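# Close and latch the power enclosure door past the lift

## Task

Push closed the door of the electrical power enclosure that sits just past the front rail of the scissor lift, and lock it by rotating its lever a quarter turn from horizontal downward until it stops. A gasket springs the door back open unless the latch is engaged, and rotating the lever while the door is open secures nothing, so the door must be held shut while the lever turns. Pushing the lever too hard breaks it. The robot must not fall or finish leaning over.

## Robot and tools

ROBOT. A Rainbow Robotics RB-Y1: a base with two drive wheels and two rear casters (0.58 m wide, 0.10 m ahead of the wheel axle, 0.57 m behind it, sweeping a 0.58 m radius when spinning in place). It cannot drive sideways. It has a head, two arms each ending in a parallel gripper with a wrist camera whose case sticks out sideways, and a torso that squats, shifts its hips, pitches forward and yaws. Cameras: head_camera, left_wrist_camera, right_wrist_camera.

FRAMES. The base frame has its origin on the floor between the drive wheels, x forward, y left, z up, in metres. The chest, left_hand and right_hand readings use it. A hand point is the spot between its finger pads; the fingers point along the hand's -z axis and close along its x axis. Printed hand positions get less accurate at long reach or under load. base_odometry is in the frame the base had at scene start and only counts wheel rotation; heading is in rad, positive to the left.

move. Each call carries at most one action, built from: "base" and/or "joints" (plus optional "min_time_s" or "contact_limits"); or "target" (optionally with "min_time_s"); or "contact_limits" by itself. Motions in one action begin together.
- base: a single object {"x_m_s", "turn_rad_s", "for_s"}. This is a velocity held for a duration, not a place. x_m_s is forward speed, magnitude 0.005 to 0.4 m/s (negative reverses) or 0; turn_rad_s is leftward turn rate, magnitude 0.02 to 1.509 rad/s or 0; for_s 0.1 to 5 s. Omitted speeds are 0. Acceleration is 0.4 m/s² (turns 0.5 rad/s²), so the base coasts to a stop afterward. Distance is roughly speed times for_s. If |x_m_s| + 0.27·|turn_rad_s| exceeds 0.4, both are scaled down.
- joints: one object keyed by joint name, each value an absolute target (rad, grippers in m of pad opening). Ranges: torso_squat_rad 0 to 1.2, torso_shift_rad -0.3 to 0.6, torso_pitch_rad -0.2 to 1.4, torso_yaw_rad -1.5 to 1.5 (raise both arms sideways at least 0.2 rad first); shoulder_pitch ±2.356 (negative swings forward/up); left_shoulder_roll 0 to 3.141, right_shoulder_roll -3.141 to 0 (away from the body); shoulder_yaw ±2.094; elbow -2.617 to 0.01 (negative bends); forearm_roll ±3.141; wrist_pitch -1.57 to 1.919; hand_roll ±2.705; gripper 0 to 0.1; head_pan_rad ±0.523 (positive left); head_tilt_rad -0.35 to 1.57 (positive looks down). Torso combinations must satisfy squat+shift ≤ 1.52, squat−shift+pitch ≤ 1.57, shift+0.5·pitch−0.4·squat ≤ 0.7, shift+0.3·pitch−0.5·squat ≤ 0.39, or the torso stops partway.
- target: one hand's absolute pose: side "left" or "right", x, y, z in base-frame metres (-3 to 3), quat_wxyz in the same convention the hand lines print. It is converted once to joint angles, so the hand travels on an arc; break long moves into short steps. Not allowed while another move still runs.
- min_time_s: 0.1 to 8 s, the shortest duration for arm, head and torso motions.
- contact_limits: per gripper (left_gripper_m, right_gripper_m), a motor current cap in mA from 200 to 672.5, kept until changed; lower caps reduce grip force.
- cameras: list of names, [] for none, omitted or ["all"] for all. blocking: true (default) waits for rest; false returns in about 0.5 s while motion continues.
A gripper closed at least 0.005 m below an object's width squeezes it with about 44 to 55 N per pad.

wait {seconds 0-10, cameras}: lets time pass and reports state. stop {cameras}: brakes every running motion. zoom_image {camera, region [x0,y0,x1,y1] pixels, at most 504×504}: enlarges part of that camera's latest image. finished_scene {scene}: ends the scene; the door must remain shut and latched without the robot.

RESULTS. "move" reads done or the worst status. Hand targets report reached (within 10 mm and 2°), short (with the error) or refused (with reason). Joint statuses: done, off_target (resting off goal, maybe still pressing), not_followed (arm command withheld by the arm-clash check, "joint command not followed"), contact_stop (torso only), time_out, limit_stop_at_own_body_<part>, torque_fault, limit_stop_at_motor_heat, stopped. A time_out, contact_stop or fault you did not order cancels the rest of that reply's calls. on_its_own lists uncommanded behaviour. lidar_m: 12 distances in 30° sectors, first straight ahead and going counter-clockwise, "-" for nothing; it sees only at 0.23 m height. motor_effort: wheel motor load in percent (peak in brackets); above ~30 at rest means pushing on something. wheel_motors_off 1 means the wheels were cut for 2 s after stalling. Joint torques, external torques (estimated outside load per arm joint), wrist force/torque (raw, offset, include hand weight) and motor temperatures help sense contact and heat.

CAUTIONS. The base does not stop on collisions; drive slowly near the lift and enclosure. Keep the two arms apart (about 0.5 rad outward shoulder roll helps); hard arm-on-arm contact can end the scene. Contact torque reaching a joint limit (shoulders 66.5, elbows 34.2, wrist joints 23.7 N m) freezes the robot for 10 s. Stretched or straining arms overheat; at 80 °C the arm brakes for 30-60 s. Heavy loads far forward or abrupt stops can tip the robot. Press the lever gently: hold the door closed with one hand, then rotate the lever down with the other, never forcing past its stop.

Each tool is called after "Call:" by a JSON object that holds its "op" and its "data".

## Session

Call:
{"op": "move", "data": {}}

Scene clock: 0.00 s.
Joint torques (N m): no reading
External joint torques (N m): no reading
Motor temperatures (°C): left_arm=[40 50 39 48 43 44 52] | right_arm=[36 46 39 49 42 47 42]
Wrist force (N): no reading
Wrist torque (N m): no reading
Wrist force, peak (N): no reading
base_odometry: x=+0.000 y=+0.000 heading=+0.000
lidar_m: 0.78 0.50 1.09 2.86 1.27 0.79 1.18 0.77 1.26 2.94 1.12 0.50
base_status: not commanded
joint_positions: torso_squat_rad=+0.350 torso_shift_rad=+0.000 torso_pitch_rad=+0.000 torso_yaw_rad=+0.000 left_shoulder_pitch_rad=+0.038 left_shoulder_roll_rad=+0.013 left_shoulder_yaw_rad=+0.002 left_elbow_rad=-0.293 left_forearm_roll_rad=-0.042 left_wrist_pitch_rad=+0.039 left_hand_roll_rad=-0.042 left_gripper_m=+0.099 right_shoulder_pitch_rad=+0.007 right_shoulder_roll_rad=-0.019 right_shoulder_yaw_rad=+0.013 right_elbow_rad=-0.233 right_forearm_roll_rad=+0.012 right_wrist_pitch_rad=+0.022 right_hand_roll_rad=+0.001 right_gripper_m=+0.101 head_pan_rad=+0.000 head_tilt_rad=+0.400
joint_status: not commanded
wheel_motors_off: 0
motor_effort: left_wheel=+0 right_wheel=+2
chest: x=-0.2280 y=-0.0001 z=+1.2475 quat_wxyz=(+1.000, +0.000, +0.000, +0.000) (m; base frame)
left_hand: x=-0.1218 y=+0.2323 z=+0.5702 quat_wxyz=(+0.993, +0.013, -0.109, -0.035) (m; base frame)
right_hand: x=-0.1249 y=-0.2332 z=+0.5692 quat_wxyz=(+0.995, -0.010, -0.102, +0.013) (m; base frame)
pictures: head_camera, left_wrist_camera, right_wrist_camera
Images, in order (width x height): head_camera 896x504, left_wrist_camera 644x364, right_wrist_camera 644x364.

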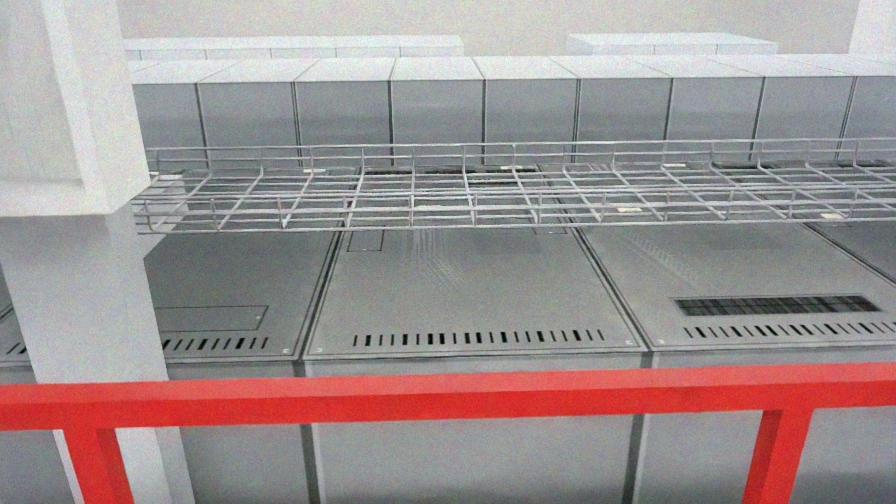

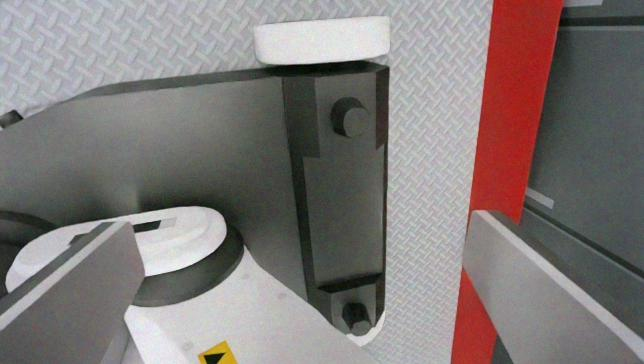

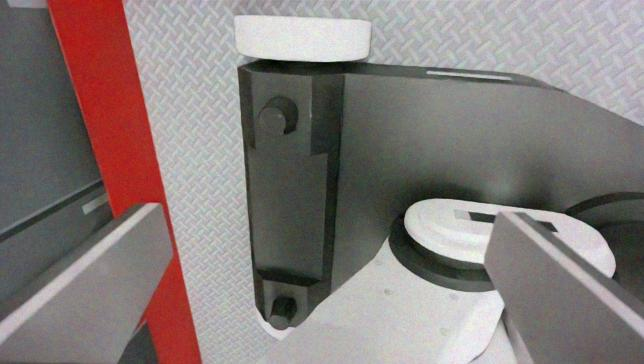

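Call:
{"op": "move", "data": {"joints": {"head_pan_rad":0.5,"head_tilt_rad":0.3}, "cameras": ["head_camera"]}}

Call:
{"op": "move", "data": {"joints": {"head_pan_rad":-0.5,"head_tilt_rad":0.3}, "cameras": ["head_camera"]}}

Call:
{"op": "move", "data": {"joints": {"head_pan_rad":0.0,"head_tilt_rad":0.9}, "cameras": ["head_camera"]}}

Call:
{"op": "move", "data": {"joints": {"head_pan_rad":0.5,"head_tilt_rad":-0.2}, "cameras": ["head_camera"]}}

Scene clock: 3.43 s.
Joint torques (N m): left_arm=[-2.63 0.26 -0.2 -1.63 0.03 -0.54 -0.23] | right_arm=[-2.82 -0.57 0.15 -1.26 0.12 -0.7 -0.04]
External joint torques (N m): left_arm=[-0.29 -0.3 -0.26 -0.06 0.03 0.02 -0.22] | right_arm=[-0.48 0.39 0.21 -0.18 0.07 -0.26 -0.05]
Motor temperatures (°C): left_arm=[40 50 39 48 43 44 52] | right_arm=[36 46 39 49 42 47 42]
Wrist force (N): left_arm=[-6.8 10.1 4.0] | right_arm=[-3.9 12.4 -3.0]
Wrist torque (N m): left_arm=[-0.64 -1.38 0.34] | right_arm=[-1.84 0.26 0.67]
Wrist force, peak (N): left_arm=[-7.8 10.1 4.2] | right_arm=[-3.8 13.0 -3.4]
move: done
base_odometry: x=+0.000 y=+0.000 heading=+0.000
lidar_m: 0.77 0.50 1.09 2.86 1.28 0.79 1.18 0.77 1.26 2.93 1.11 0.50
base_status: not commanded
joint_positions: torso_squat_rad=+0.350 torso_shift_rad=+0.000 torso_pitch_rad=+0.000 torso_yaw_rad=+0.000 left_shoulder_pitch_rad=+0.038 left_shoulder_roll_rad=+0.013 left_shoulder_yaw_rad=+0.002 left_elbow_rad=-0.293 left_forearm_roll_rad=-0.042 left_wrist_pitch_rad=+0.039 left_hand_roll_rad=-0.042 left_gripper_m=+0.099 right_shoulder_pitch_rad=+0.007 right_shoulder_roll_rad=-0.019 right_shoulder_yaw_rad=+0.013 right_elbow_rad=-0.233 right_forearm_roll_rad=+0.012 right_wrist_pitch_rad=+0.022 right_hand_roll_rad=+0.001 right_gripper_m=+0.101 head_pan_rad=+0.500 head_tilt_rad=+0.300
joint_status: all done
wheel_motors_off: 0
motor_effort: left_wheel=+1(1) right_wheel=+1(4)
chest: x=-0.2280 y=-0.0001 z=+1.2475 quat_wxyz=(+1.000, +0.000, +0.000, +0.000) (m; base frame)
left_hand: x=-0.1218 y=+0.2323 z=+0.5702 quat_wxyz=(+0.993, +0.013, -0.109, -0.035) (m; base frame)
right_hand: x=-0.1249 y=-0.2332 z=+0.5692 quat_wxyz=(+0.995, -0.010, -0.102, +0.013) (m; base frame)
pictures: head_camera
Images, in order (width x height): head_camera 896x504.

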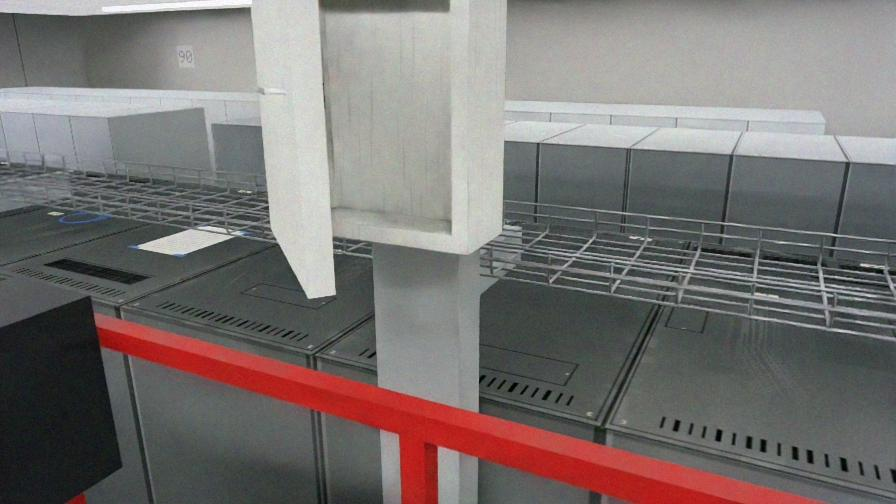

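Scene clock: 4.77 s.
Joint torques (N m): left_arm=[-2.55 0.31 -0.15 -1.62 0 -0.53 -0.23] | right_arm=[-2.66 -0.94 -0.22 -1.29 0.12 -0.59 -0.19]
External joint torques (N m): left_arm=[-0.22 -0.26 -0.21 -0.05 0 0.03 -0.21] | right_arm=[-0.32 0.02 -0.17 -0.21 0.07 -0.15 -0.2]
Motor temperatures (°C): left_arm=[40 50 39 48 43 44 52] | right_arm=[36 46 39 49 42 47 42]
Wrist force (N): left_arm=[-7.3 9.7 4.3] | right_arm=[-4.0 12.5 -3.2]
Wrist torque (N m): left_arm=[-0.60 -1.45 0.36] | right_arm=[-1.85 0.23 0.68]
Wrist force, peak (N): left_arm=[-7.8 10.4 4.0] | right_arm=[-4.1 12.6 -3.7]
move: done
base_odometry: x=+0.000 y=+0.000 heading=+0.000
lidar_m: 0.77 0.49 1.08 2.86 1.28 0.80 1.18 0.77 1.26 2.93 1.12 0.51
base_status: not commanded
joint_positions: torso_squat_rad=+0.350 torso_shift_rad=+0.000 torso_pitch_rad=+0.000 torso_yaw_rad=+0.000 left_shoulder_pitch_rad=+0.038 left_shoulder_roll_rad=+0.013 left_shoulder_yaw_rad=+0.002 left_elbow_rad=-0.293 left_forearm_roll_rad=-0.042 left_wrist_pitch_rad=+0.039 left_hand_roll_rad=-0.042 left_gripper_m=+0.099 right_shoulder_pitch_rad=+0.007 right_shoulder_roll_rad=-0.019 right_shoulder_yaw_rad=+0.013 right_elbow_rad=-0.233 right_forearm_roll_rad=+0.012 right_wrist_pitch_rad=+0.022 right_hand_roll_rad=+0.001 right_gripper_m=+0.101 head_pan_rad=-0.500 head_tilt_rad=+0.300
joint_status: all done
wheel_motors_off: 0
motor_effort: left_wheel=+1(1) right_wheel=+2(3)
chest: x=-0.2280 y=-0.0001 z=+1.2475 quat_wxyz=(+1.000, +0.000, +0.000, +0.000) (m; base frame)
left_hand: x=-0.1218 y=+0.2323 z=+0.5702 quat_wxyz=(+0.993, +0.013, -0.109, -0.035) (m; base frame)
right_hand: x=-0.1249 y=-0.2332 z=+0.5692 quat_wxyz=(+0.995, -0.010, -0.102, +0.013) (m; base frame)
pictures: head_camera
Images, in order (width x height): head_camera 896x504.

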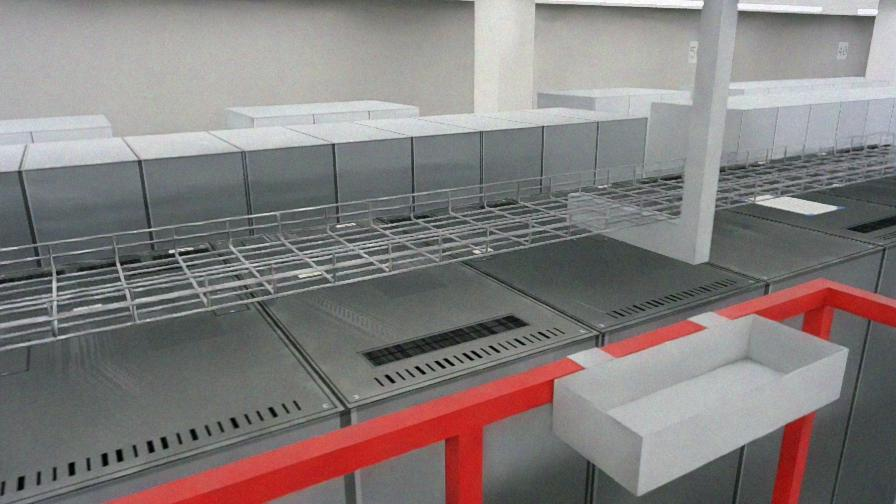

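Scene clock: 5.83 s.
Joint torques (N m): left_arm=[-2.14 0.29 -0.06 -1.59 0.09 -0.57 -0.15] | right_arm=[-2.66 -0.99 -0.46 -1.28 0.14 -0.8 -0.09]
External joint torques (N m): left_arm=[0.19 -0.27 -0.11 -0.02 0.08 -0.01 -0.14] | right_arm=[-0.32 -0.02 -0.4 -0.2 0.08 -0.36 -0.1]
Motor temperatures (°C): left_arm=[40 50 39 48 43 44 52] | right_arm=[36 46 39 49 42 47 42]
Wrist force (N): left_arm=[-7.4 9.7 3.8] | right_arm=[-4.1 12.6 -3.1]
Wrist torque (N m): left_arm=[-0.61 -1.47 0.38] | right_arm=[-1.85 0.23 0.68]
Wrist force, peak (N): left_arm=[-7.4 10.3 4.1] | right_arm=[-3.8 12.8 -3.3]
move: done
base_odometry: x=+0.000 y=+0.000 heading=+0.000
lidar_m: 0.78 0.49 1.09 2.85 1.28 0.79 1.18 0.77 1.26 2.93 1.12 0.50
base_status: not commanded
joint_positions: torso_squat_rad=+0.350 torso_shift_rad=+0.000 torso_pitch_rad=+0.000 torso_yaw_rad=+0.000 left_shoulder_pitch_rad=+0.038 left_shoulder_roll_rad=+0.013 left_shoulder_yaw_rad=+0.002 left_elbow_rad=-0.293 left_forearm_roll_rad=-0.042 left_wrist_pitch_rad=+0.039 left_hand_roll_rad=-0.042 left_gripper_m=+0.099 right_shoulder_pitch_rad=+0.007 right_shoulder_roll_rad=-0.019 right_shoulder_yaw_rad=+0.013 right_elbow_rad=-0.233 right_forearm_roll_rad=+0.012 right_wrist_pitch_rad=+0.022 right_hand_roll_rad=+0.001 right_gripper_m=+0.101 head_pan_rad=+0.000 head_tilt_rad=+0.900
joint_status: all done
wheel_motors_off: 0
motor_effort: left_wheel=+1(1) right_wheel=+0(4)
chest: x=-0.2280 y=-0.0001 z=+1.2475 quat_wxyz=(+1.000, +0.000, +0.000, +0.000) (m; base frame)
left_hand: x=-0.1218 y=+0.2323 z=+0.5702 quat_wxyz=(+0.993, +0.013, -0.109, -0.035) (m; base frame)
right_hand: x=-0.1249 y=-0.2332 z=+0.5692 quat_wxyz=(+0.995, -0.010, -0.102, +0.013) (m; base frame)
pictures: head_camera
Images, in order (width x height): head_camera 896x504.

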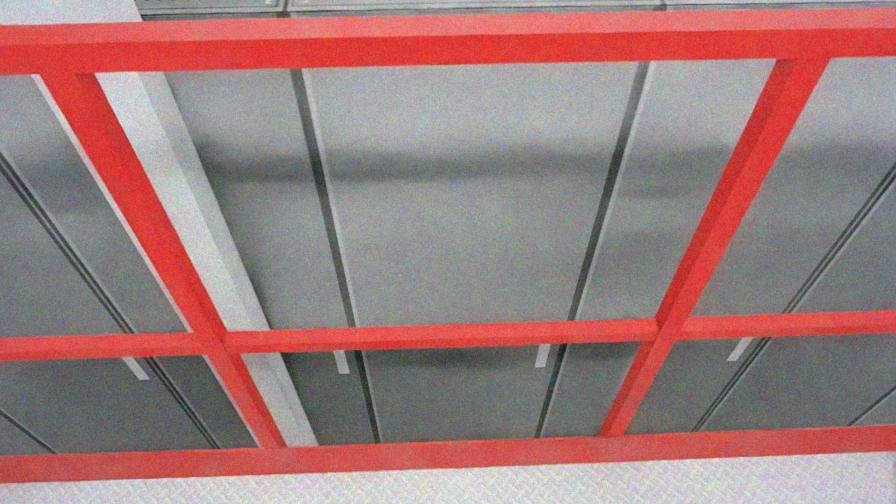

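Scene clock: 7.23 s.
Joint torques (N m): left_arm=[-2.4 0.17 -0.29 -1.62 0 -0.53 -0.15] | right_arm=[-2.47 -0.65 -0.2 -1.19 0.18 -0.86 -0.2]
External joint torques (N m): left_arm=[-0.07 -0.39 -0.34 -0.05 -0.01 0.03 -0.14] | right_arm=[-0.13 0.31 -0.14 -0.1 0.12 -0.41 -0.21]
Motor temperatures (°C): left_arm=[40 50 39 48 43 44 52] | right_arm=[36 46 39 49 42 47 42]
Wrist force (N): left_arm=[-7.5 9.9 4.1] | right_arm=[-3.9 12.4 -3.4]
Wrist torque (N m): left_arm=[-0.64 -1.49 0.35] | right_arm=[-1.82 0.21 0.65]
Wrist force, peak (N): left_arm=[-7.5 10.1 4.3] | right_arm=[-3.9 12.9 -3.3]
move: done
base_odometry: x=+0.000 y=+0.000 heading=+0.000
lidar_m: 0.77 0.49 1.08 2.85 1.28 0.79 1.18 0.77 1.27 2.93 1.12 0.51
base_status: not commanded
joint_positions: torso_squat_rad=+0.350 torso_shift_rad=+0.000 torso_pitch_rad=+0.000 torso_yaw_rad=+0.000 left_shoulder_pitch_rad=+0.038 left_shoulder_roll_rad=+0.013 left_shoulder_yaw_rad=+0.002 left_elbow_rad=-0.293 left_forearm_roll_rad=-0.042 left_wrist_pitch_rad=+0.039 left_hand_roll_rad=-0.042 left_gripper_m=+0.099 right_shoulder_pitch_rad=+0.007 right_shoulder_roll_rad=-0.019 right_shoulder_yaw_rad=+0.013 right_elbow_rad=-0.233 right_forearm_roll_rad=+0.012 right_wrist_pitch_rad=+0.022 right_hand_roll_rad=+0.001 right_gripper_m=+0.101 head_pan_rad=+0.500 head_tilt_rad=-0.200
joint_status: all done
wheel_motors_off: 0
motor_effort: left_wheel=+1(1) right_wheel=+2(3)
chest: x=-0.2280 y=-0.0001 z=+1.2475 quat_wxyz=(+1.000, +0.000, +0.000, +0.000) (m; base frame)
left_hand: x=-0.1218 y=+0.2323 z=+0.5702 quat_wxyz=(+0.993, +0.013, -0.109, -0.035) (m; base frame)
right_hand: x=-0.1249 y=-0.2332 z=+0.5692 quat_wxyz=(+0.995, -0.010, -0.102, +0.013) (m; base frame)
pictures: head_camera
Images, in order (width x height): head_camera 896x504.

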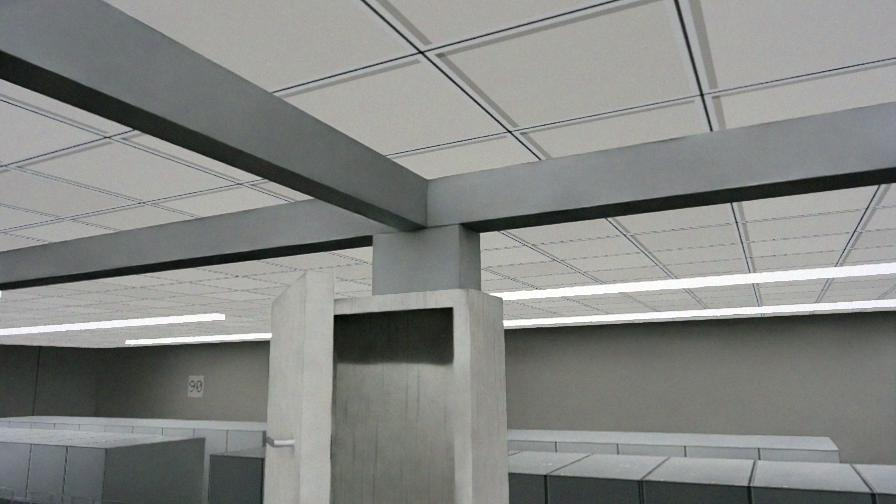

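Call:
{"op": "move", "data": {"joints": {"head_pan_rad":0.5,"head_tilt_rad":0.1}, "cameras": ["head_camera"]}}

Call:
{"op": "zoom_image", "data": {"camera": "head_camera", "region": [200, 50, 560, 450]}}

Scene clock: 12.07 s.
Joint torques (N m): left_arm=[-2.51 -0.01 -0.29 -1.5 0.03 -0.51 -0.21] | right_arm=[-2.81 -0.87 -0.22 -1.35 0.2 -0.67 -0.27]
External joint torques (N m): left_arm=[-0.18 -0.57 -0.35 0.07 0.03 0.05 -0.2] | right_arm=[-0.47 0.1 -0.17 -0.26 0.15 -0.22 -0.28]
Motor temperatures (°C): left_arm=[40 50 39 48 43 44 52] | right_arm=[36 46 39 48 42 47 42]
Wrist force (N): left_arm=[-7.1 9.8 4.4] | right_arm=[-4.0 12.6 -3.3]
Wrist torque (N m): left_arm=[-0.61 -1.45 0.36] | right_arm=[-1.85 0.24 0.68]
Wrist force, peak (N): left_arm=[-7.7 10.2 4.3] | right_arm=[-4.0 12.9 -3.6]
move: done
base_odometry: x=+0.000 y=+0.000 heading=+0.000
lidar_m: 0.78 0.49 1.09 2.86 1.28 0.80 1.18 0.77 1.26 2.93 1.12 0.50
base_status: not commanded
joint_positions: torso_squat_rad=+0.350 torso_shift_rad=+0.000 torso_pitch_rad=+0.000 torso_yaw_rad=+0.000 left_shoulder_pitch_rad=+0.038 left_shoulder_roll_rad=+0.013 left_shoulder_yaw_rad=+0.002 left_elbow_rad=-0.293 left_forearm_roll_rad=-0.042 left_wrist_pitch_rad=+0.039 left_hand_roll_rad=-0.042 left_gripper_m=+0.099 right_shoulder_pitch_rad=+0.007 right_shoulder_roll_rad=-0.019 right_shoulder_yaw_rad=+0.013 right_elbow_rad=-0.233 right_forearm_roll_rad=+0.012 right_wrist_pitch_rad=+0.022 right_hand_roll_rad=+0.001 right_gripper_m=+0.101 head_pan_rad=+0.500 head_tilt_rad=+0.100
joint_status: all done
wheel_motors_off: 0
motor_effort: left_wheel=+1(1) right_wheel=+1(4)
chest: x=-0.2280 y=-0.0001 z=+1.2475 quat_wxyz=(+1.000, +0.000, +0.000, +0.000) (m; base frame)
left_hand: x=-0.1218 y=+0.2323 z=+0.5702 quat_wxyz=(+0.993, +0.013, -0.109, -0.035) (m; base frame)
right_hand: x=-0.1249 y=-0.2332 z=+0.5692 quat_wxyz=(+0.995, -0.010, -0.102, +0.013) (m; base frame)
pictures: head_camera
Images, in order (width x height): head_camera 896x504.

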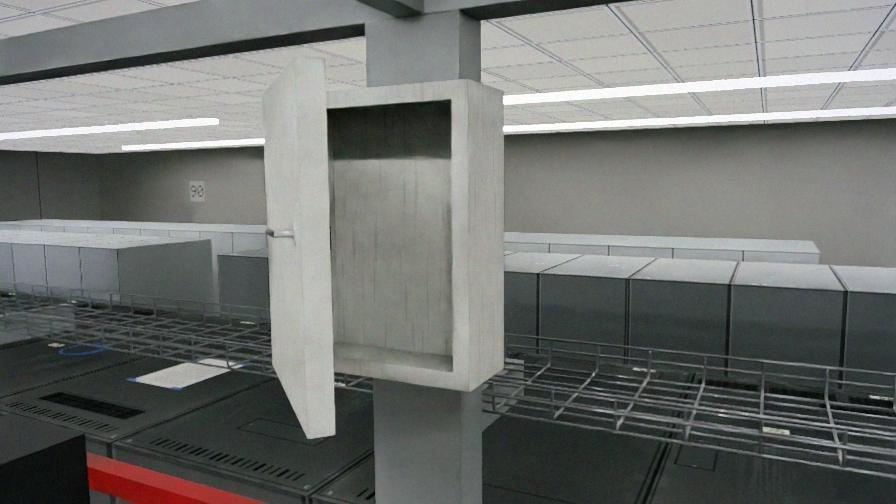

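Scaled by 1.260.

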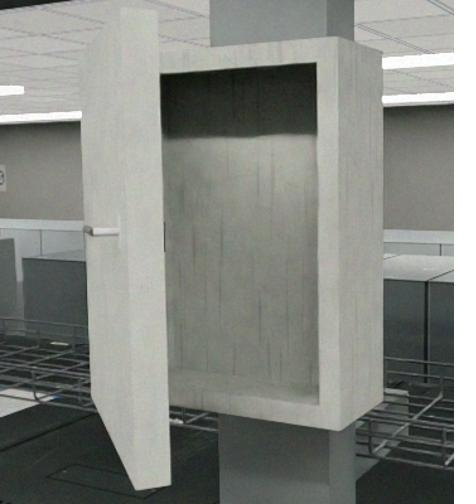

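Call:
{"op": "move", "data": {"joints": {"head_pan_rad":0.0,"head_tilt_rad":1.4}, "cameras": ["head_camera"]}}

Call:
{"op": "move", "data": {"joints": {"head_pan_rad":0.5,"head_tilt_rad":1.1}, "cameras": ["head_camera"]}}

Scene clock: 23.27 s.
Joint torques (N m): left_arm=[-2.27 0.26 -0.11 -1.65 -0.06 -0.6 -0.21] | right_arm=[-2.47 -1.04 -0.07 -1.17 0.19 -0.82 -0.03]
External joint torques (N m): left_arm=[0.06 -0.31 -0.16 -0.08 -0.07 -0.04 -0.2] | right_arm=[-0.13 -0.07 -0.01 -0.09 0.13 -0.37 -0.04]
Motor temperatures (°C): left_arm=[40 50 39 48 43 44 52] | right_arm=[36 46 39 48 42 47 42]
Wrist force (N): left_arm=[-7.1 10.0 3.7] | right_arm=[-3.9 12.2 -3.4]
Wrist torque (N m): left_arm=[-0.63 -1.43 0.39] | right_arm=[-1.81 0.25 0.68]
Wrist force, peak (N): left_arm=[-7.2 10.6 4.3] | right_arm=[-4.0 12.8 -3.2]
move: done
base_odometry: x=+0.000 y=+0.000 heading=+0.000
lidar_m: 0.78 0.49 1.09 2.86 1.27 0.79 1.18 0.77 1.26 2.93 1.12 0.50
base_status: not commanded
joint_positions: torso_squat_rad=+0.350 torso_shift_rad=+0.000 torso_pitch_rad=+0.000 torso_yaw_rad=+0.000 left_shoulder_pitch_rad=+0.038 left_shoulder_roll_rad=+0.013 left_shoulder_yaw_rad=+0.002 left_elbow_rad=-0.293 left_forearm_roll_rad=-0.042 left_wrist_pitch_rad=+0.039 left_hand_roll_rad=-0.042 left_gripper_m=+0.099 right_shoulder_pitch_rad=+0.007 right_shoulder_roll_rad=-0.019 right_shoulder_yaw_rad=+0.013 right_elbow_rad=-0.233 right_forearm_roll_rad=+0.012 right_wrist_pitch_rad=+0.022 right_hand_roll_rad=+0.001 right_gripper_m=+0.101 head_pan_rad=+0.000 head_tilt_rad=+1.400
joint_status: all done
wheel_motors_off: 0
motor_effort: left_wheel=+1(1) right_wheel=+1(3)
chest: x=-0.2280 y=-0.0001 z=+1.2475 quat_wxyz=(+1.000, +0.000, +0.000, +0.000) (m; base frame)
left_hand: x=-0.1218 y=+0.2323 z=+0.5702 quat_wxyz=(+0.993, +0.013, -0.109, -0.035) (m; base frame)
right_hand: x=-0.1249 y=-0.2332 z=+0.5692 quat_wxyz=(+0.995, -0.010, -0.102, +0.013) (m; base frame)
pictures: head_camera
Images, in order (width x height): head_camera 896x504.

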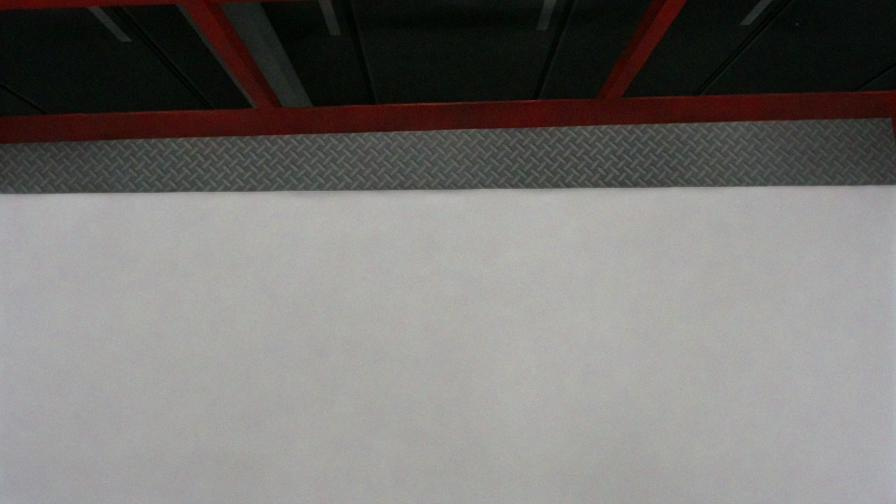

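Scene clock: 24.27 s.
Joint torques (N m): left_arm=[-2.27 0.23 -0.34 -1.51 0.03 -0.57 -0.23] | right_arm=[-2.53 -1.23 -0.23 -1.56 0.15 -0.88 -0.06]
External joint torques (N m): left_arm=[0.06 -0.34 -0.39 0.06 0.03 -0.01 -0.22] | right_arm=[-0.19 -0.26 -0.17 -0.48 0.1 -0.44 -0.07]
Motor temperatures (°C): left_arm=[40 50 39 48 43 44 52] | right_arm=[36 46 39 48 42 47 42]
Wrist force (N): left_arm=[-7.5 9.9 3.8] | right_arm=[-4.1 12.2 -3.3]
Wrist torque (N m): left_arm=[-0.63 -1.47 0.38] | right_arm=[-1.81 0.19 0.67]
Wrist force, peak (N): left_arm=[-7.7 10.1 4.1] | right_arm=[-4.1 13.1 -3.4]
move: done
base_odometry: x=+0.000 y=+0.000 heading=+0.000
lidar_m: 0.77 0.50 1.09 2.87 1.28 0.79 1.18 0.77 1.26 2.93 1.12 0.50
base_status: not commanded
joint_positions: torso_squat_rad=+0.350 torso_shift_rad=+0.000 torso_pitch_rad=+0.000 torso_yaw_rad=+0.000 left_shoulder_pitch_rad=+0.038 left_shoulder_roll_rad=+0.013 left_shoulder_yaw_rad=+0.002 left_elbow_rad=-0.293 left_forearm_roll_rad=-0.042 left_wrist_pitch_rad=+0.039 left_hand_roll_rad=-0.042 left_gripper_m=+0.099 right_shoulder_pitch_rad=+0.007 right_shoulder_roll_rad=-0.019 right_shoulder_yaw_rad=+0.013 right_elbow_rad=-0.233 right_forearm_roll_rad=+0.012 right_wrist_pitch_rad=+0.022 right_hand_roll_rad=+0.001 right_gripper_m=+0.101 head_pan_rad=+0.500 head_tilt_rad=+1.100
joint_status: all done
wheel_motors_off: 0
motor_effort: left_wheel=+1(1) right_wheel=+3(3)
chest: x=-0.2280 y=-0.0001 z=+1.2475 quat_wxyz=(+1.000, +0.000, +0.000, +0.000) (m; base frame)
left_hand: x=-0.1218 y=+0.2323 z=+0.5702 quat_wxyz=(+0.993, +0.013, -0.109, -0.035) (m; base frame)
right_hand: x=-0.1249 y=-0.2332 z=+0.5692 quat_wxyz=(+0.995, -0.010, -0.102, +0.013) (m; base frame)
pictures: head_camera
Images, in order (width x height): head_camera 896x504.

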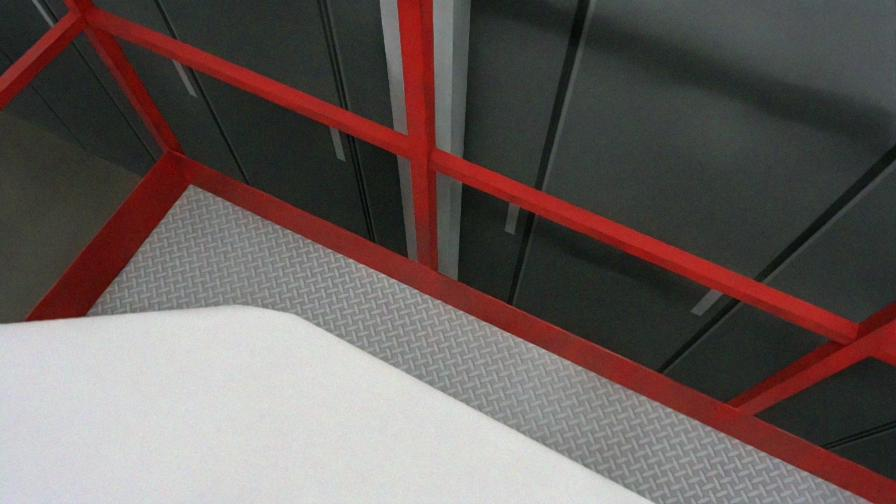

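Call:
{"op": "move", "data": {"base": {"x_m_s":0.15,"for_s":1.33}, "joints": {"head_pan_rad":0.5,"head_tilt_rad":0.1}, "cameras": ["head_camera"]}}

Call:
{"op": "zoom_image", "data": {"camera": "head_camera", "region": [100, 0, 600, 500]}}

Call:
{"op": "move", "data": {"joints": {"head_pan_rad":0.0,"head_tilt_rad":0.8}, "cameras": ["head_camera"]}}

Scene clock: 32.53 s.
Joint torques (N m): left_arm=[-2.27 0.21 -0.28 -1.36 -0.01 -0.56 -0.3] | right_arm=[-1.76 -0.8 -0.51 -1.15 0.13 -0.71 -0.08]
External joint torques (N m): left_arm=[0.04 -0.35 -0.34 0.2 -0.01 0 -0.29] | right_arm=[0.56 0.17 -0.46 -0.07 0.08 -0.26 -0.09]
Motor temperatures (°C): left_arm=[40 50 39 48 43 44 52] | right_arm=[36 46 39 48 42 47 42]
Wrist force (N): left_arm=[-7.3 10.1 4.4] | right_arm=[-4.2 12.6 -3.0]
Wrist torque (N m): left_arm=[-0.66 -1.46 0.36] | right_arm=[-1.85 0.19 0.66]
Wrist force, peak (N): left_arm=[-7.8 10.5 4.0] | right_arm=[-4.2 13.1 -3.2]
move: done
base_odometry: x=+0.200 y=+0.000 heading=+0.001
lidar_m: 0.57 0.60 0.37 1.06 1.40 0.98 1.38 0.96 1.38 1.06 0.38 0.60
base_status: done (sent for 1.33 of 1.33 s)
joint_positions: torso_squat_rad=+0.350 torso_shift_rad=+0.000 torso_pitch_rad=+0.000 torso_yaw_rad=+0.000 left_shoulder_pitch_rad=+0.038 left_shoulder_roll_rad=+0.013 left_shoulder_yaw_rad=+0.002 left_elbow_rad=-0.293 left_forearm_roll_rad=-0.042 left_wrist_pitch_rad=+0.039 left_hand_roll_rad=-0.042 left_gripper_m=+0.099 right_shoulder_pitch_rad=+0.007 right_shoulder_roll_rad=-0.019 right_shoulder_yaw_rad=+0.013 right_elbow_rad=-0.233 right_forearm_roll_rad=+0.012 right_wrist_pitch_rad=+0.022 right_hand_roll_rad=+0.001 right_gripper_m=+0.101 head_pan_rad=+0.500 head_tilt_rad=+0.100
joint_status: all done
wheel_motors_off: 0
motor_effort: left_wheel=+9(31) right_wheel=-15(40)
chest: x=-0.2279 y=-0.0001 z=+1.2475 quat_wxyz=(+1.000, +0.000, +0.000, +0.000) (m; base frame)
left_hand: x=-0.1218 y=+0.2323 z=+0.5702 quat_wxyz=(+0.993, +0.013, -0.109, -0.035) (m; base frame)
right_hand: x=-0.1248 y=-0.2332 z=+0.5692 quat_wxyz=(+0.995, -0.010, -0.102, +0.013) (m; base frame)
pictures: head_camera
Images, in order (width x height): head_camera 896x504.

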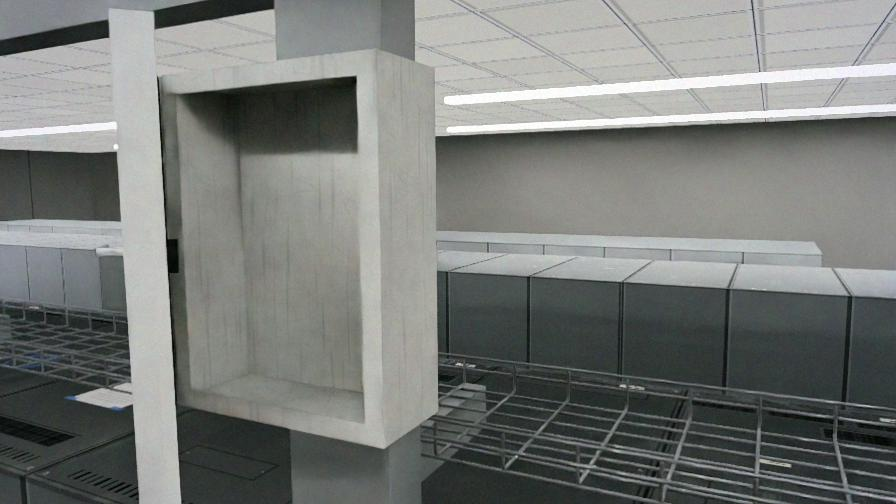

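Scaled by 1.008.

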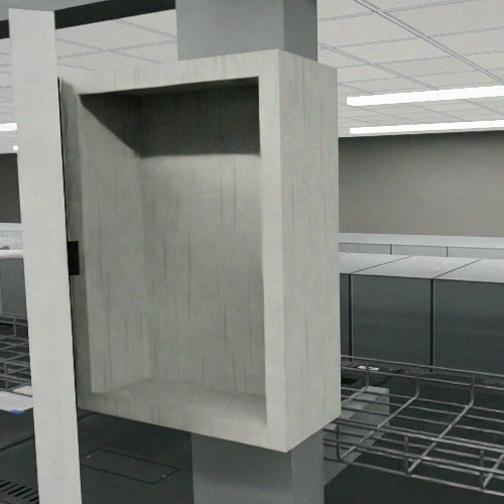

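Scene clock: 33.67 s.
Joint torques (N m): left_arm=[-2.35 0.05 -0.15 -1.4 -0.05 -0.48 -0.27] | right_arm=[-1.71 -0.71 -0.14 -0.97 0.14 -0.72 -0.21]
External joint torques (N m): left_arm=[-0.04 -0.51 -0.2 0.16 -0.06 0.07 -0.25] | right_arm=[0.61 0.26 -0.09 0.11 0.08 -0.27 -0.22]
Motor temperatures (°C): left_arm=[40 50 39 48 43 44 52] | right_arm=[36 46 39 48 42 47 42]
Wrist force (N): left_arm=[-7.4 9.8 3.9] | right_arm=[-4.1 12.1 -3.1]
Wrist torque (N m): left_arm=[-0.61 -1.45 0.36] | right_arm=[-1.80 0.23 0.68]
Wrist force, peak (N): left_arm=[-7.3 10.1 4.5] | right_arm=[-4.1 12.9 -3.4]
move: done
base_odometry: x=+0.200 y=+0.000 heading=+0.001
lidar_m: 0.57 0.60 0.37 1.06 1.40 0.98 1.38 0.95 1.38 1.06 0.37 0.60
base_status: not commanded
joint_positions: torso_squat_rad=+0.350 torso_shift_rad=+0.000 torso_pitch_rad=+0.000 torso_yaw_rad=+0.000 left_shoulder_pitch_rad=+0.038 left_shoulder_roll_rad=+0.013 left_shoulder_yaw_rad=+0.002 left_elbow_rad=-0.293 left_forearm_roll_rad=-0.042 left_wrist_pitch_rad=+0.039 left_hand_roll_rad=-0.042 left_gripper_m=+0.099 right_shoulder_pitch_rad=+0.007 right_shoulder_roll_rad=-0.019 right_shoulder_yaw_rad=+0.013 right_elbow_rad=-0.233 right_forearm_roll_rad=+0.012 right_wrist_pitch_rad=+0.022 right_hand_roll_rad=+0.001 right_gripper_m=+0.101 head_pan_rad=+0.000 head_tilt_rad=+0.800
joint_status: all done
wheel_motors_off: 0
motor_effort: left_wheel=+9(9) right_wheel=-15(17)
chest: x=-0.2279 y=-0.0001 z=+1.2475 quat_wxyz=(+1.000, +0.000, +0.000, +0.000) (m; base frame)
left_hand: x=-0.1218 y=+0.2323 z=+0.5702 quat_wxyz=(+0.993, +0.013, -0.109, -0.035) (m; base frame)
right_hand: x=-0.1248 y=-0.2332 z=+0.5692 quat_wxyz=(+0.995, -0.010, -0.102, +0.013) (m; base frame)
pictures: head_camera
Images, in order (width x height): head_camera 896x504.

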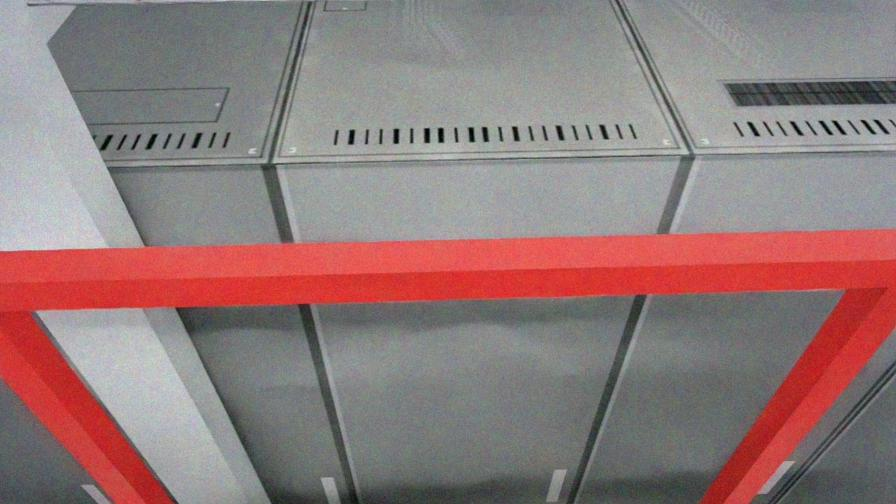

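Call:
{"op": "move", "data": {"joints": {"left_shoulder_pitch_rad":0.7,"left_shoulder_roll_rad":0.4,"left_gripper_m":0.0}, "cameras": []}}

Call:
{"op": "move", "data": {"joints": {"left_elbow_rad":-2.2,"head_pan_rad":0.52,"head_tilt_rad":0.5}}}

Call:
{"op": "move", "data": {"target": {"side":"left","x":0.08,"y":0.56,"z":1.52,"quat_wxyz":[0.7071,0,-0.7071,0]}, "min_time_s": 3}}

Scene clock: 55.57 s.
Joint torques (N m): left_arm=[13.23 8.78 1.29 4.29 0.09 0.46 -0.17] | right_arm=[-2.08 -0.73 -0.26 -1.08 0.27 -0.73 0.01]
External joint torques (N m): left_arm=[-2.16 -2.55 -0.16 -0.96 0.09 -0.32 -0.2] | right_arm=[0.24 0.24 -0.21 -0.01 0.21 -0.29 0]
Motor temperatures (°C): left_arm=[40 50 39 47 43 44 52] | right_arm=[36 46 39 48 42 47 42]
Wrist force (N): left_arm=[-3.3 7.9 5.1] | right_arm=[-3.7 12.4 -3.2]
Wrist torque (N m): left_arm=[-0.50 -1.24 0.33] | right_arm=[-1.85 0.29 0.70]
Wrist force, peak (N): left_arm=[-7.7 10.1 4.2] | right_arm=[-4.0 12.9 -3.4]
move: done
base_odometry: x=+0.200 y=+0.000 heading=+0.001
lidar_m: 0.57 0.60 0.37 1.05 1.40 0.98 1.38 0.95 1.38 1.07 0.38 0.60
base_status: not commanded
joint_positions: torso_squat_rad=+0.350 torso_shift_rad=+0.000 torso_pitch_rad=+0.000 torso_yaw_rad=+0.000 left_shoulder_pitch_rad=+0.701 left_shoulder_roll_rad=+0.400 left_shoulder_yaw_rad=+0.003 left_elbow_rad=-0.293 left_forearm_roll_rad=-0.042 left_wrist_pitch_rad=+0.039 left_hand_roll_rad=-0.042 left_gripper_m=+0.000 right_shoulder_pitch_rad=+0.007 right_shoulder_roll_rad=-0.019 right_shoulder_yaw_rad=+0.013 right_elbow_rad=-0.233 right_forearm_roll_rad=+0.012 right_wrist_pitch_rad=+0.022 right_hand_roll_rad=+0.001 right_gripper_m=+0.101 head_pan_rad=+0.000 head_tilt_rad=+0.800
joint_status: all done
wheel_motors_off: 0
motor_effort: left_wheel=+11(11) right_wheel=-17(18)
chest: x=-0.2280 y=-0.0001 z=+1.2475 quat_wxyz=(+1.000, +0.000, +0.000, +0.000) (m; base frame)
left_hand: x=-0.6111 y=+0.4830 z=+0.7202 quat_wxyz=(+0.956, +0.184, +0.228, -0.013) (m; base frame)
right_hand: x=-0.1248 y=-0.2332 z=+0.5692 quat_wxyz=(+0.995, -0.009, -0.102, +0.013) (m; base frame)
pictures: none
No camera images: "cameras" was empty.

Scene clock: 58.10 s.
Joint torques (N m): left_arm=[-0.22 3.7 4.25 -9.19 0.06 -1.44 -0.26] | right_arm=[-2.23 -0.88 -0.2 -1.24 0.03 -0.81 0.03]
External joint torques (N m): left_arm=[-0.13 -1.44 -0.14 0.89 0.02 0.42 -0.22] | right_arm=[0.09 0.09 -0.15 -0.16 -0.03 -0.37 0.02]
Motor temperatures (°C): left_arm=[40 50 39 47 43 44 52] | right_arm=[36 46 39 48 42 47 42]
Wrist force (N): left_arm=[-11.8 6.7 9.4] | right_arm=[-3.8 12.2 -3.5]
Wrist torque (N m): left_arm=[-0.36 -1.74 0.41] | right_arm=[-1.80 0.26 0.69]
Wrist force, peak (N): left_arm=[-11.6 7.2 9.6] | right_arm=[-4.1 12.8 -3.0]
move: done
base_odometry: x=+0.200 y=+0.000 heading=+0.001
lidar_m: 0.57 0.60 0.37 1.05 1.40 0.98 1.38 0.96 1.38 1.07 0.38 0.60
base_status: not commanded
joint_positions: torso_squat_rad=+0.350 torso_shift_rad=+0.000 torso_pitch_rad=+0.000 torso_yaw_rad=+0.000 left_shoulder_pitch_rad=+0.700 left_shoulder_roll_rad=+0.400 left_shoulder_yaw_rad=+0.003 left_elbow_rad=-2.200 left_forearm_roll_rad=-0.042 left_wrist_pitch_rad=+0.039 left_hand_roll_rad=-0.042 left_gripper_m=+0.000 right_shoulder_pitch_rad=+0.007 right_shoulder_roll_rad=-0.019 right_shoulder_yaw_rad=+0.013 right_elbow_rad=-0.233 right_forearm_roll_rad=+0.012 right_wrist_pitch_rad=+0.022 right_hand_roll_rad=+0.001 right_gripper_m=+0.101 head_pan_rad=+0.520 head_tilt_rad=+0.500
joint_status: all done
wheel_motors_off: 0
motor_effort: left_wheel=+11(11) right_wheel=-16(17)
chest: x=-0.2280 y=-0.0001 z=+1.2475 quat_wxyz=(+1.000, +0.000, +0.000, +0.000) (m; base frame)
left_hand: x=+0.1004 y=+0.3268 z=+1.0419 quat_wxyz=(+0.726, +0.162, -0.647, -0.171) (m; base frame)
right_hand: x=-0.1248 y=-0.2332 z=+0.5692 quat_wxyz=(+0.995, -0.009, -0.102, +0.013) (m; base frame)
pictures: head_camera, left_wrist_camera, right_wrist_camera
Images, in order (width x height): head_camera 896x504, left_wrist_camera 644x364, right_wrist_camera 644x364.

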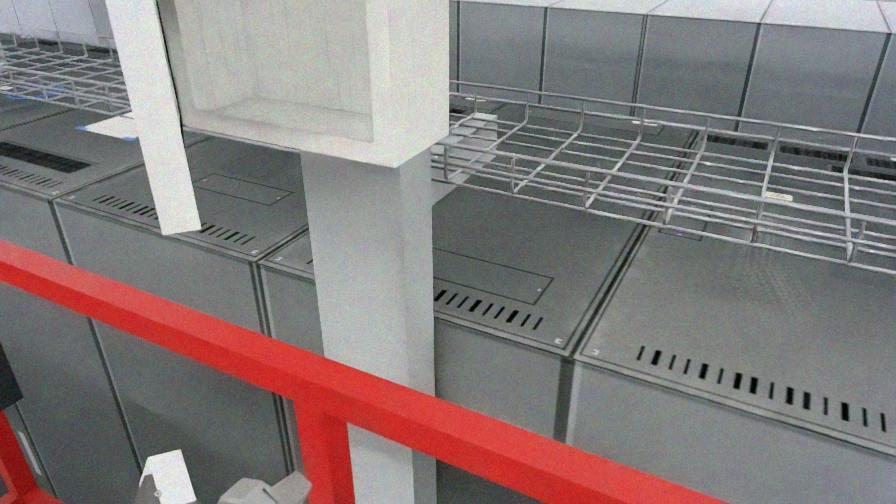

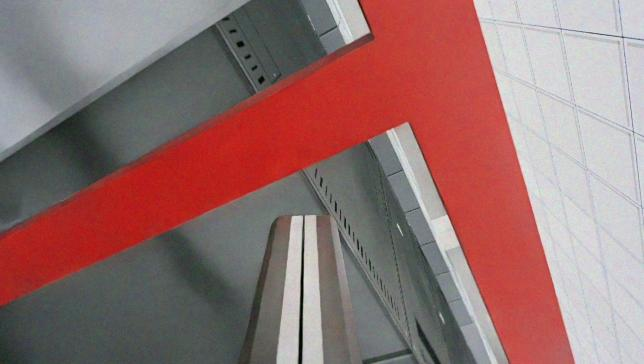

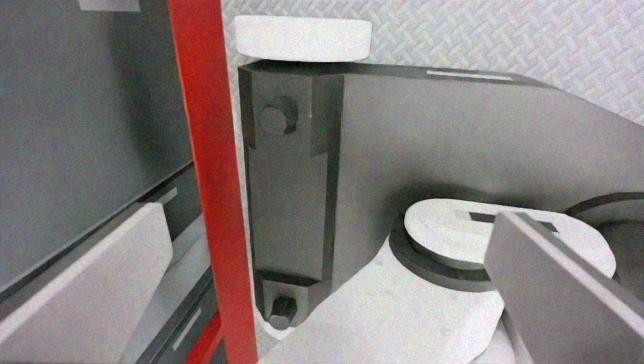

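Scene clock: 61.43 s.
Joint torques (N m): left_arm=[1.16 9.3 10.34 1.19 0.26 -1.63 -0.48] | right_arm=[-1.78 -1.06 -0.42 -1.17 0.16 -0.72 -0.14]
External joint torques (N m): left_arm=[1.98 -0.99 0.32 0.38 -0.17 0.3 -0.43] | right_arm=[0.54 -0.09 -0.36 -0.1 0.1 -0.28 -0.15]
Motor temperatures (°C): left_arm=[40 50 39 47 43 44 52] | right_arm=[36 46 39 48 42 47 42]
Wrist force (N): left_arm=[-12.3 9.4 10.1] | right_arm=[-4.0 12.3 -3.3]
Wrist torque (N m): left_arm=[-0.52 -1.74 0.37] | right_arm=[-1.82 0.24 0.69]
Wrist force, peak (N): left_arm=[-12.9 8.9 10.2] | right_arm=[-4.2 12.9 -3.1]
move: done
base_odometry: x=+0.200 y=+0.000 heading=+0.001
lidar_m: 0.57 0.60 0.37 1.05 1.40 0.98 1.38 0.96 1.38 1.06 0.38 0.61
base_status: not commanded
joint_positions: torso_squat_rad=+0.350 torso_shift_rad=+0.000 torso_pitch_rad=+0.000 torso_yaw_rad=+0.000 left_shoulder_pitch_rad=+1.024 left_shoulder_roll_rad=+1.361 left_shoulder_yaw_rad=+1.622 left_elbow_rad=-1.700 left_forearm_roll_rad=+2.144 left_wrist_pitch_rad=+0.723 left_hand_roll_rad=-0.329 left_gripper_m=+0.000 right_shoulder_pitch_rad=+0.007 right_shoulder_roll_rad=-0.019 right_shoulder_yaw_rad=+0.013 right_elbow_rad=-0.233 right_forearm_roll_rad=+0.012 right_wrist_pitch_rad=+0.022 right_hand_roll_rad=+0.001 right_gripper_m=+0.101 head_pan_rad=+0.520 head_tilt_rad=+0.500
joint_status: all done
wheel_motors_off: 0
motor_effort: left_wheel=+11(11) right_wheel=-17(18)
chest: x=-0.2280 y=-0.0002 z=+1.2475 quat_wxyz=(+1.000, +0.000, +0.000, +0.000) (m; base frame)
left_hand: x=+0.0800 y=+0.5597 z=+1.5202 quat_wxyz=(+0.707, +0.000, -0.707, +0.000) (m; base frame)
left_hand_status: reached (checked arc, planned for 3.0 s): 0 mm and 0.1 deg off.
right_hand: x=-0.1248 y=-0.2332 z=+0.5692 quat_wxyz=(+0.995, -0.009, -0.102, +0.013) (m; base frame)
pictures: head_camera, left_wrist_camera, right_wrist_camera
Images, in order (width x height): head_camera 896x504, left_wrist_camera 644x364, right_wrist_camera 644x364.

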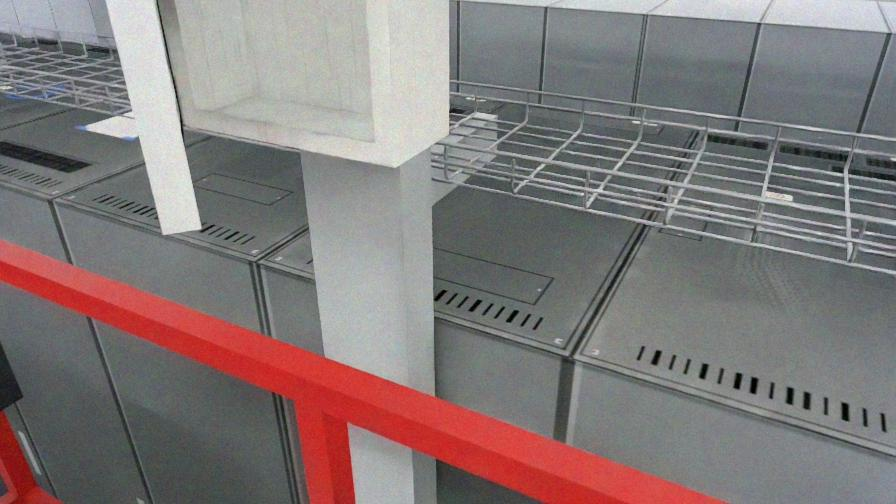

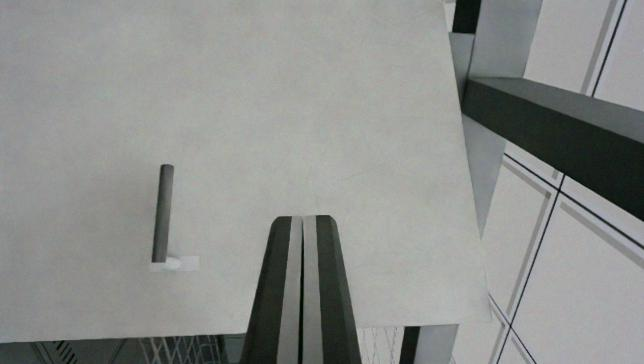

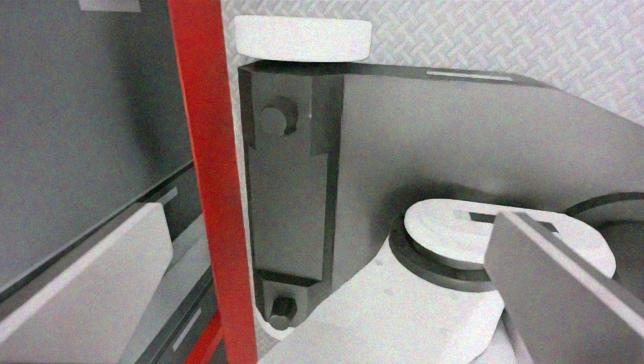

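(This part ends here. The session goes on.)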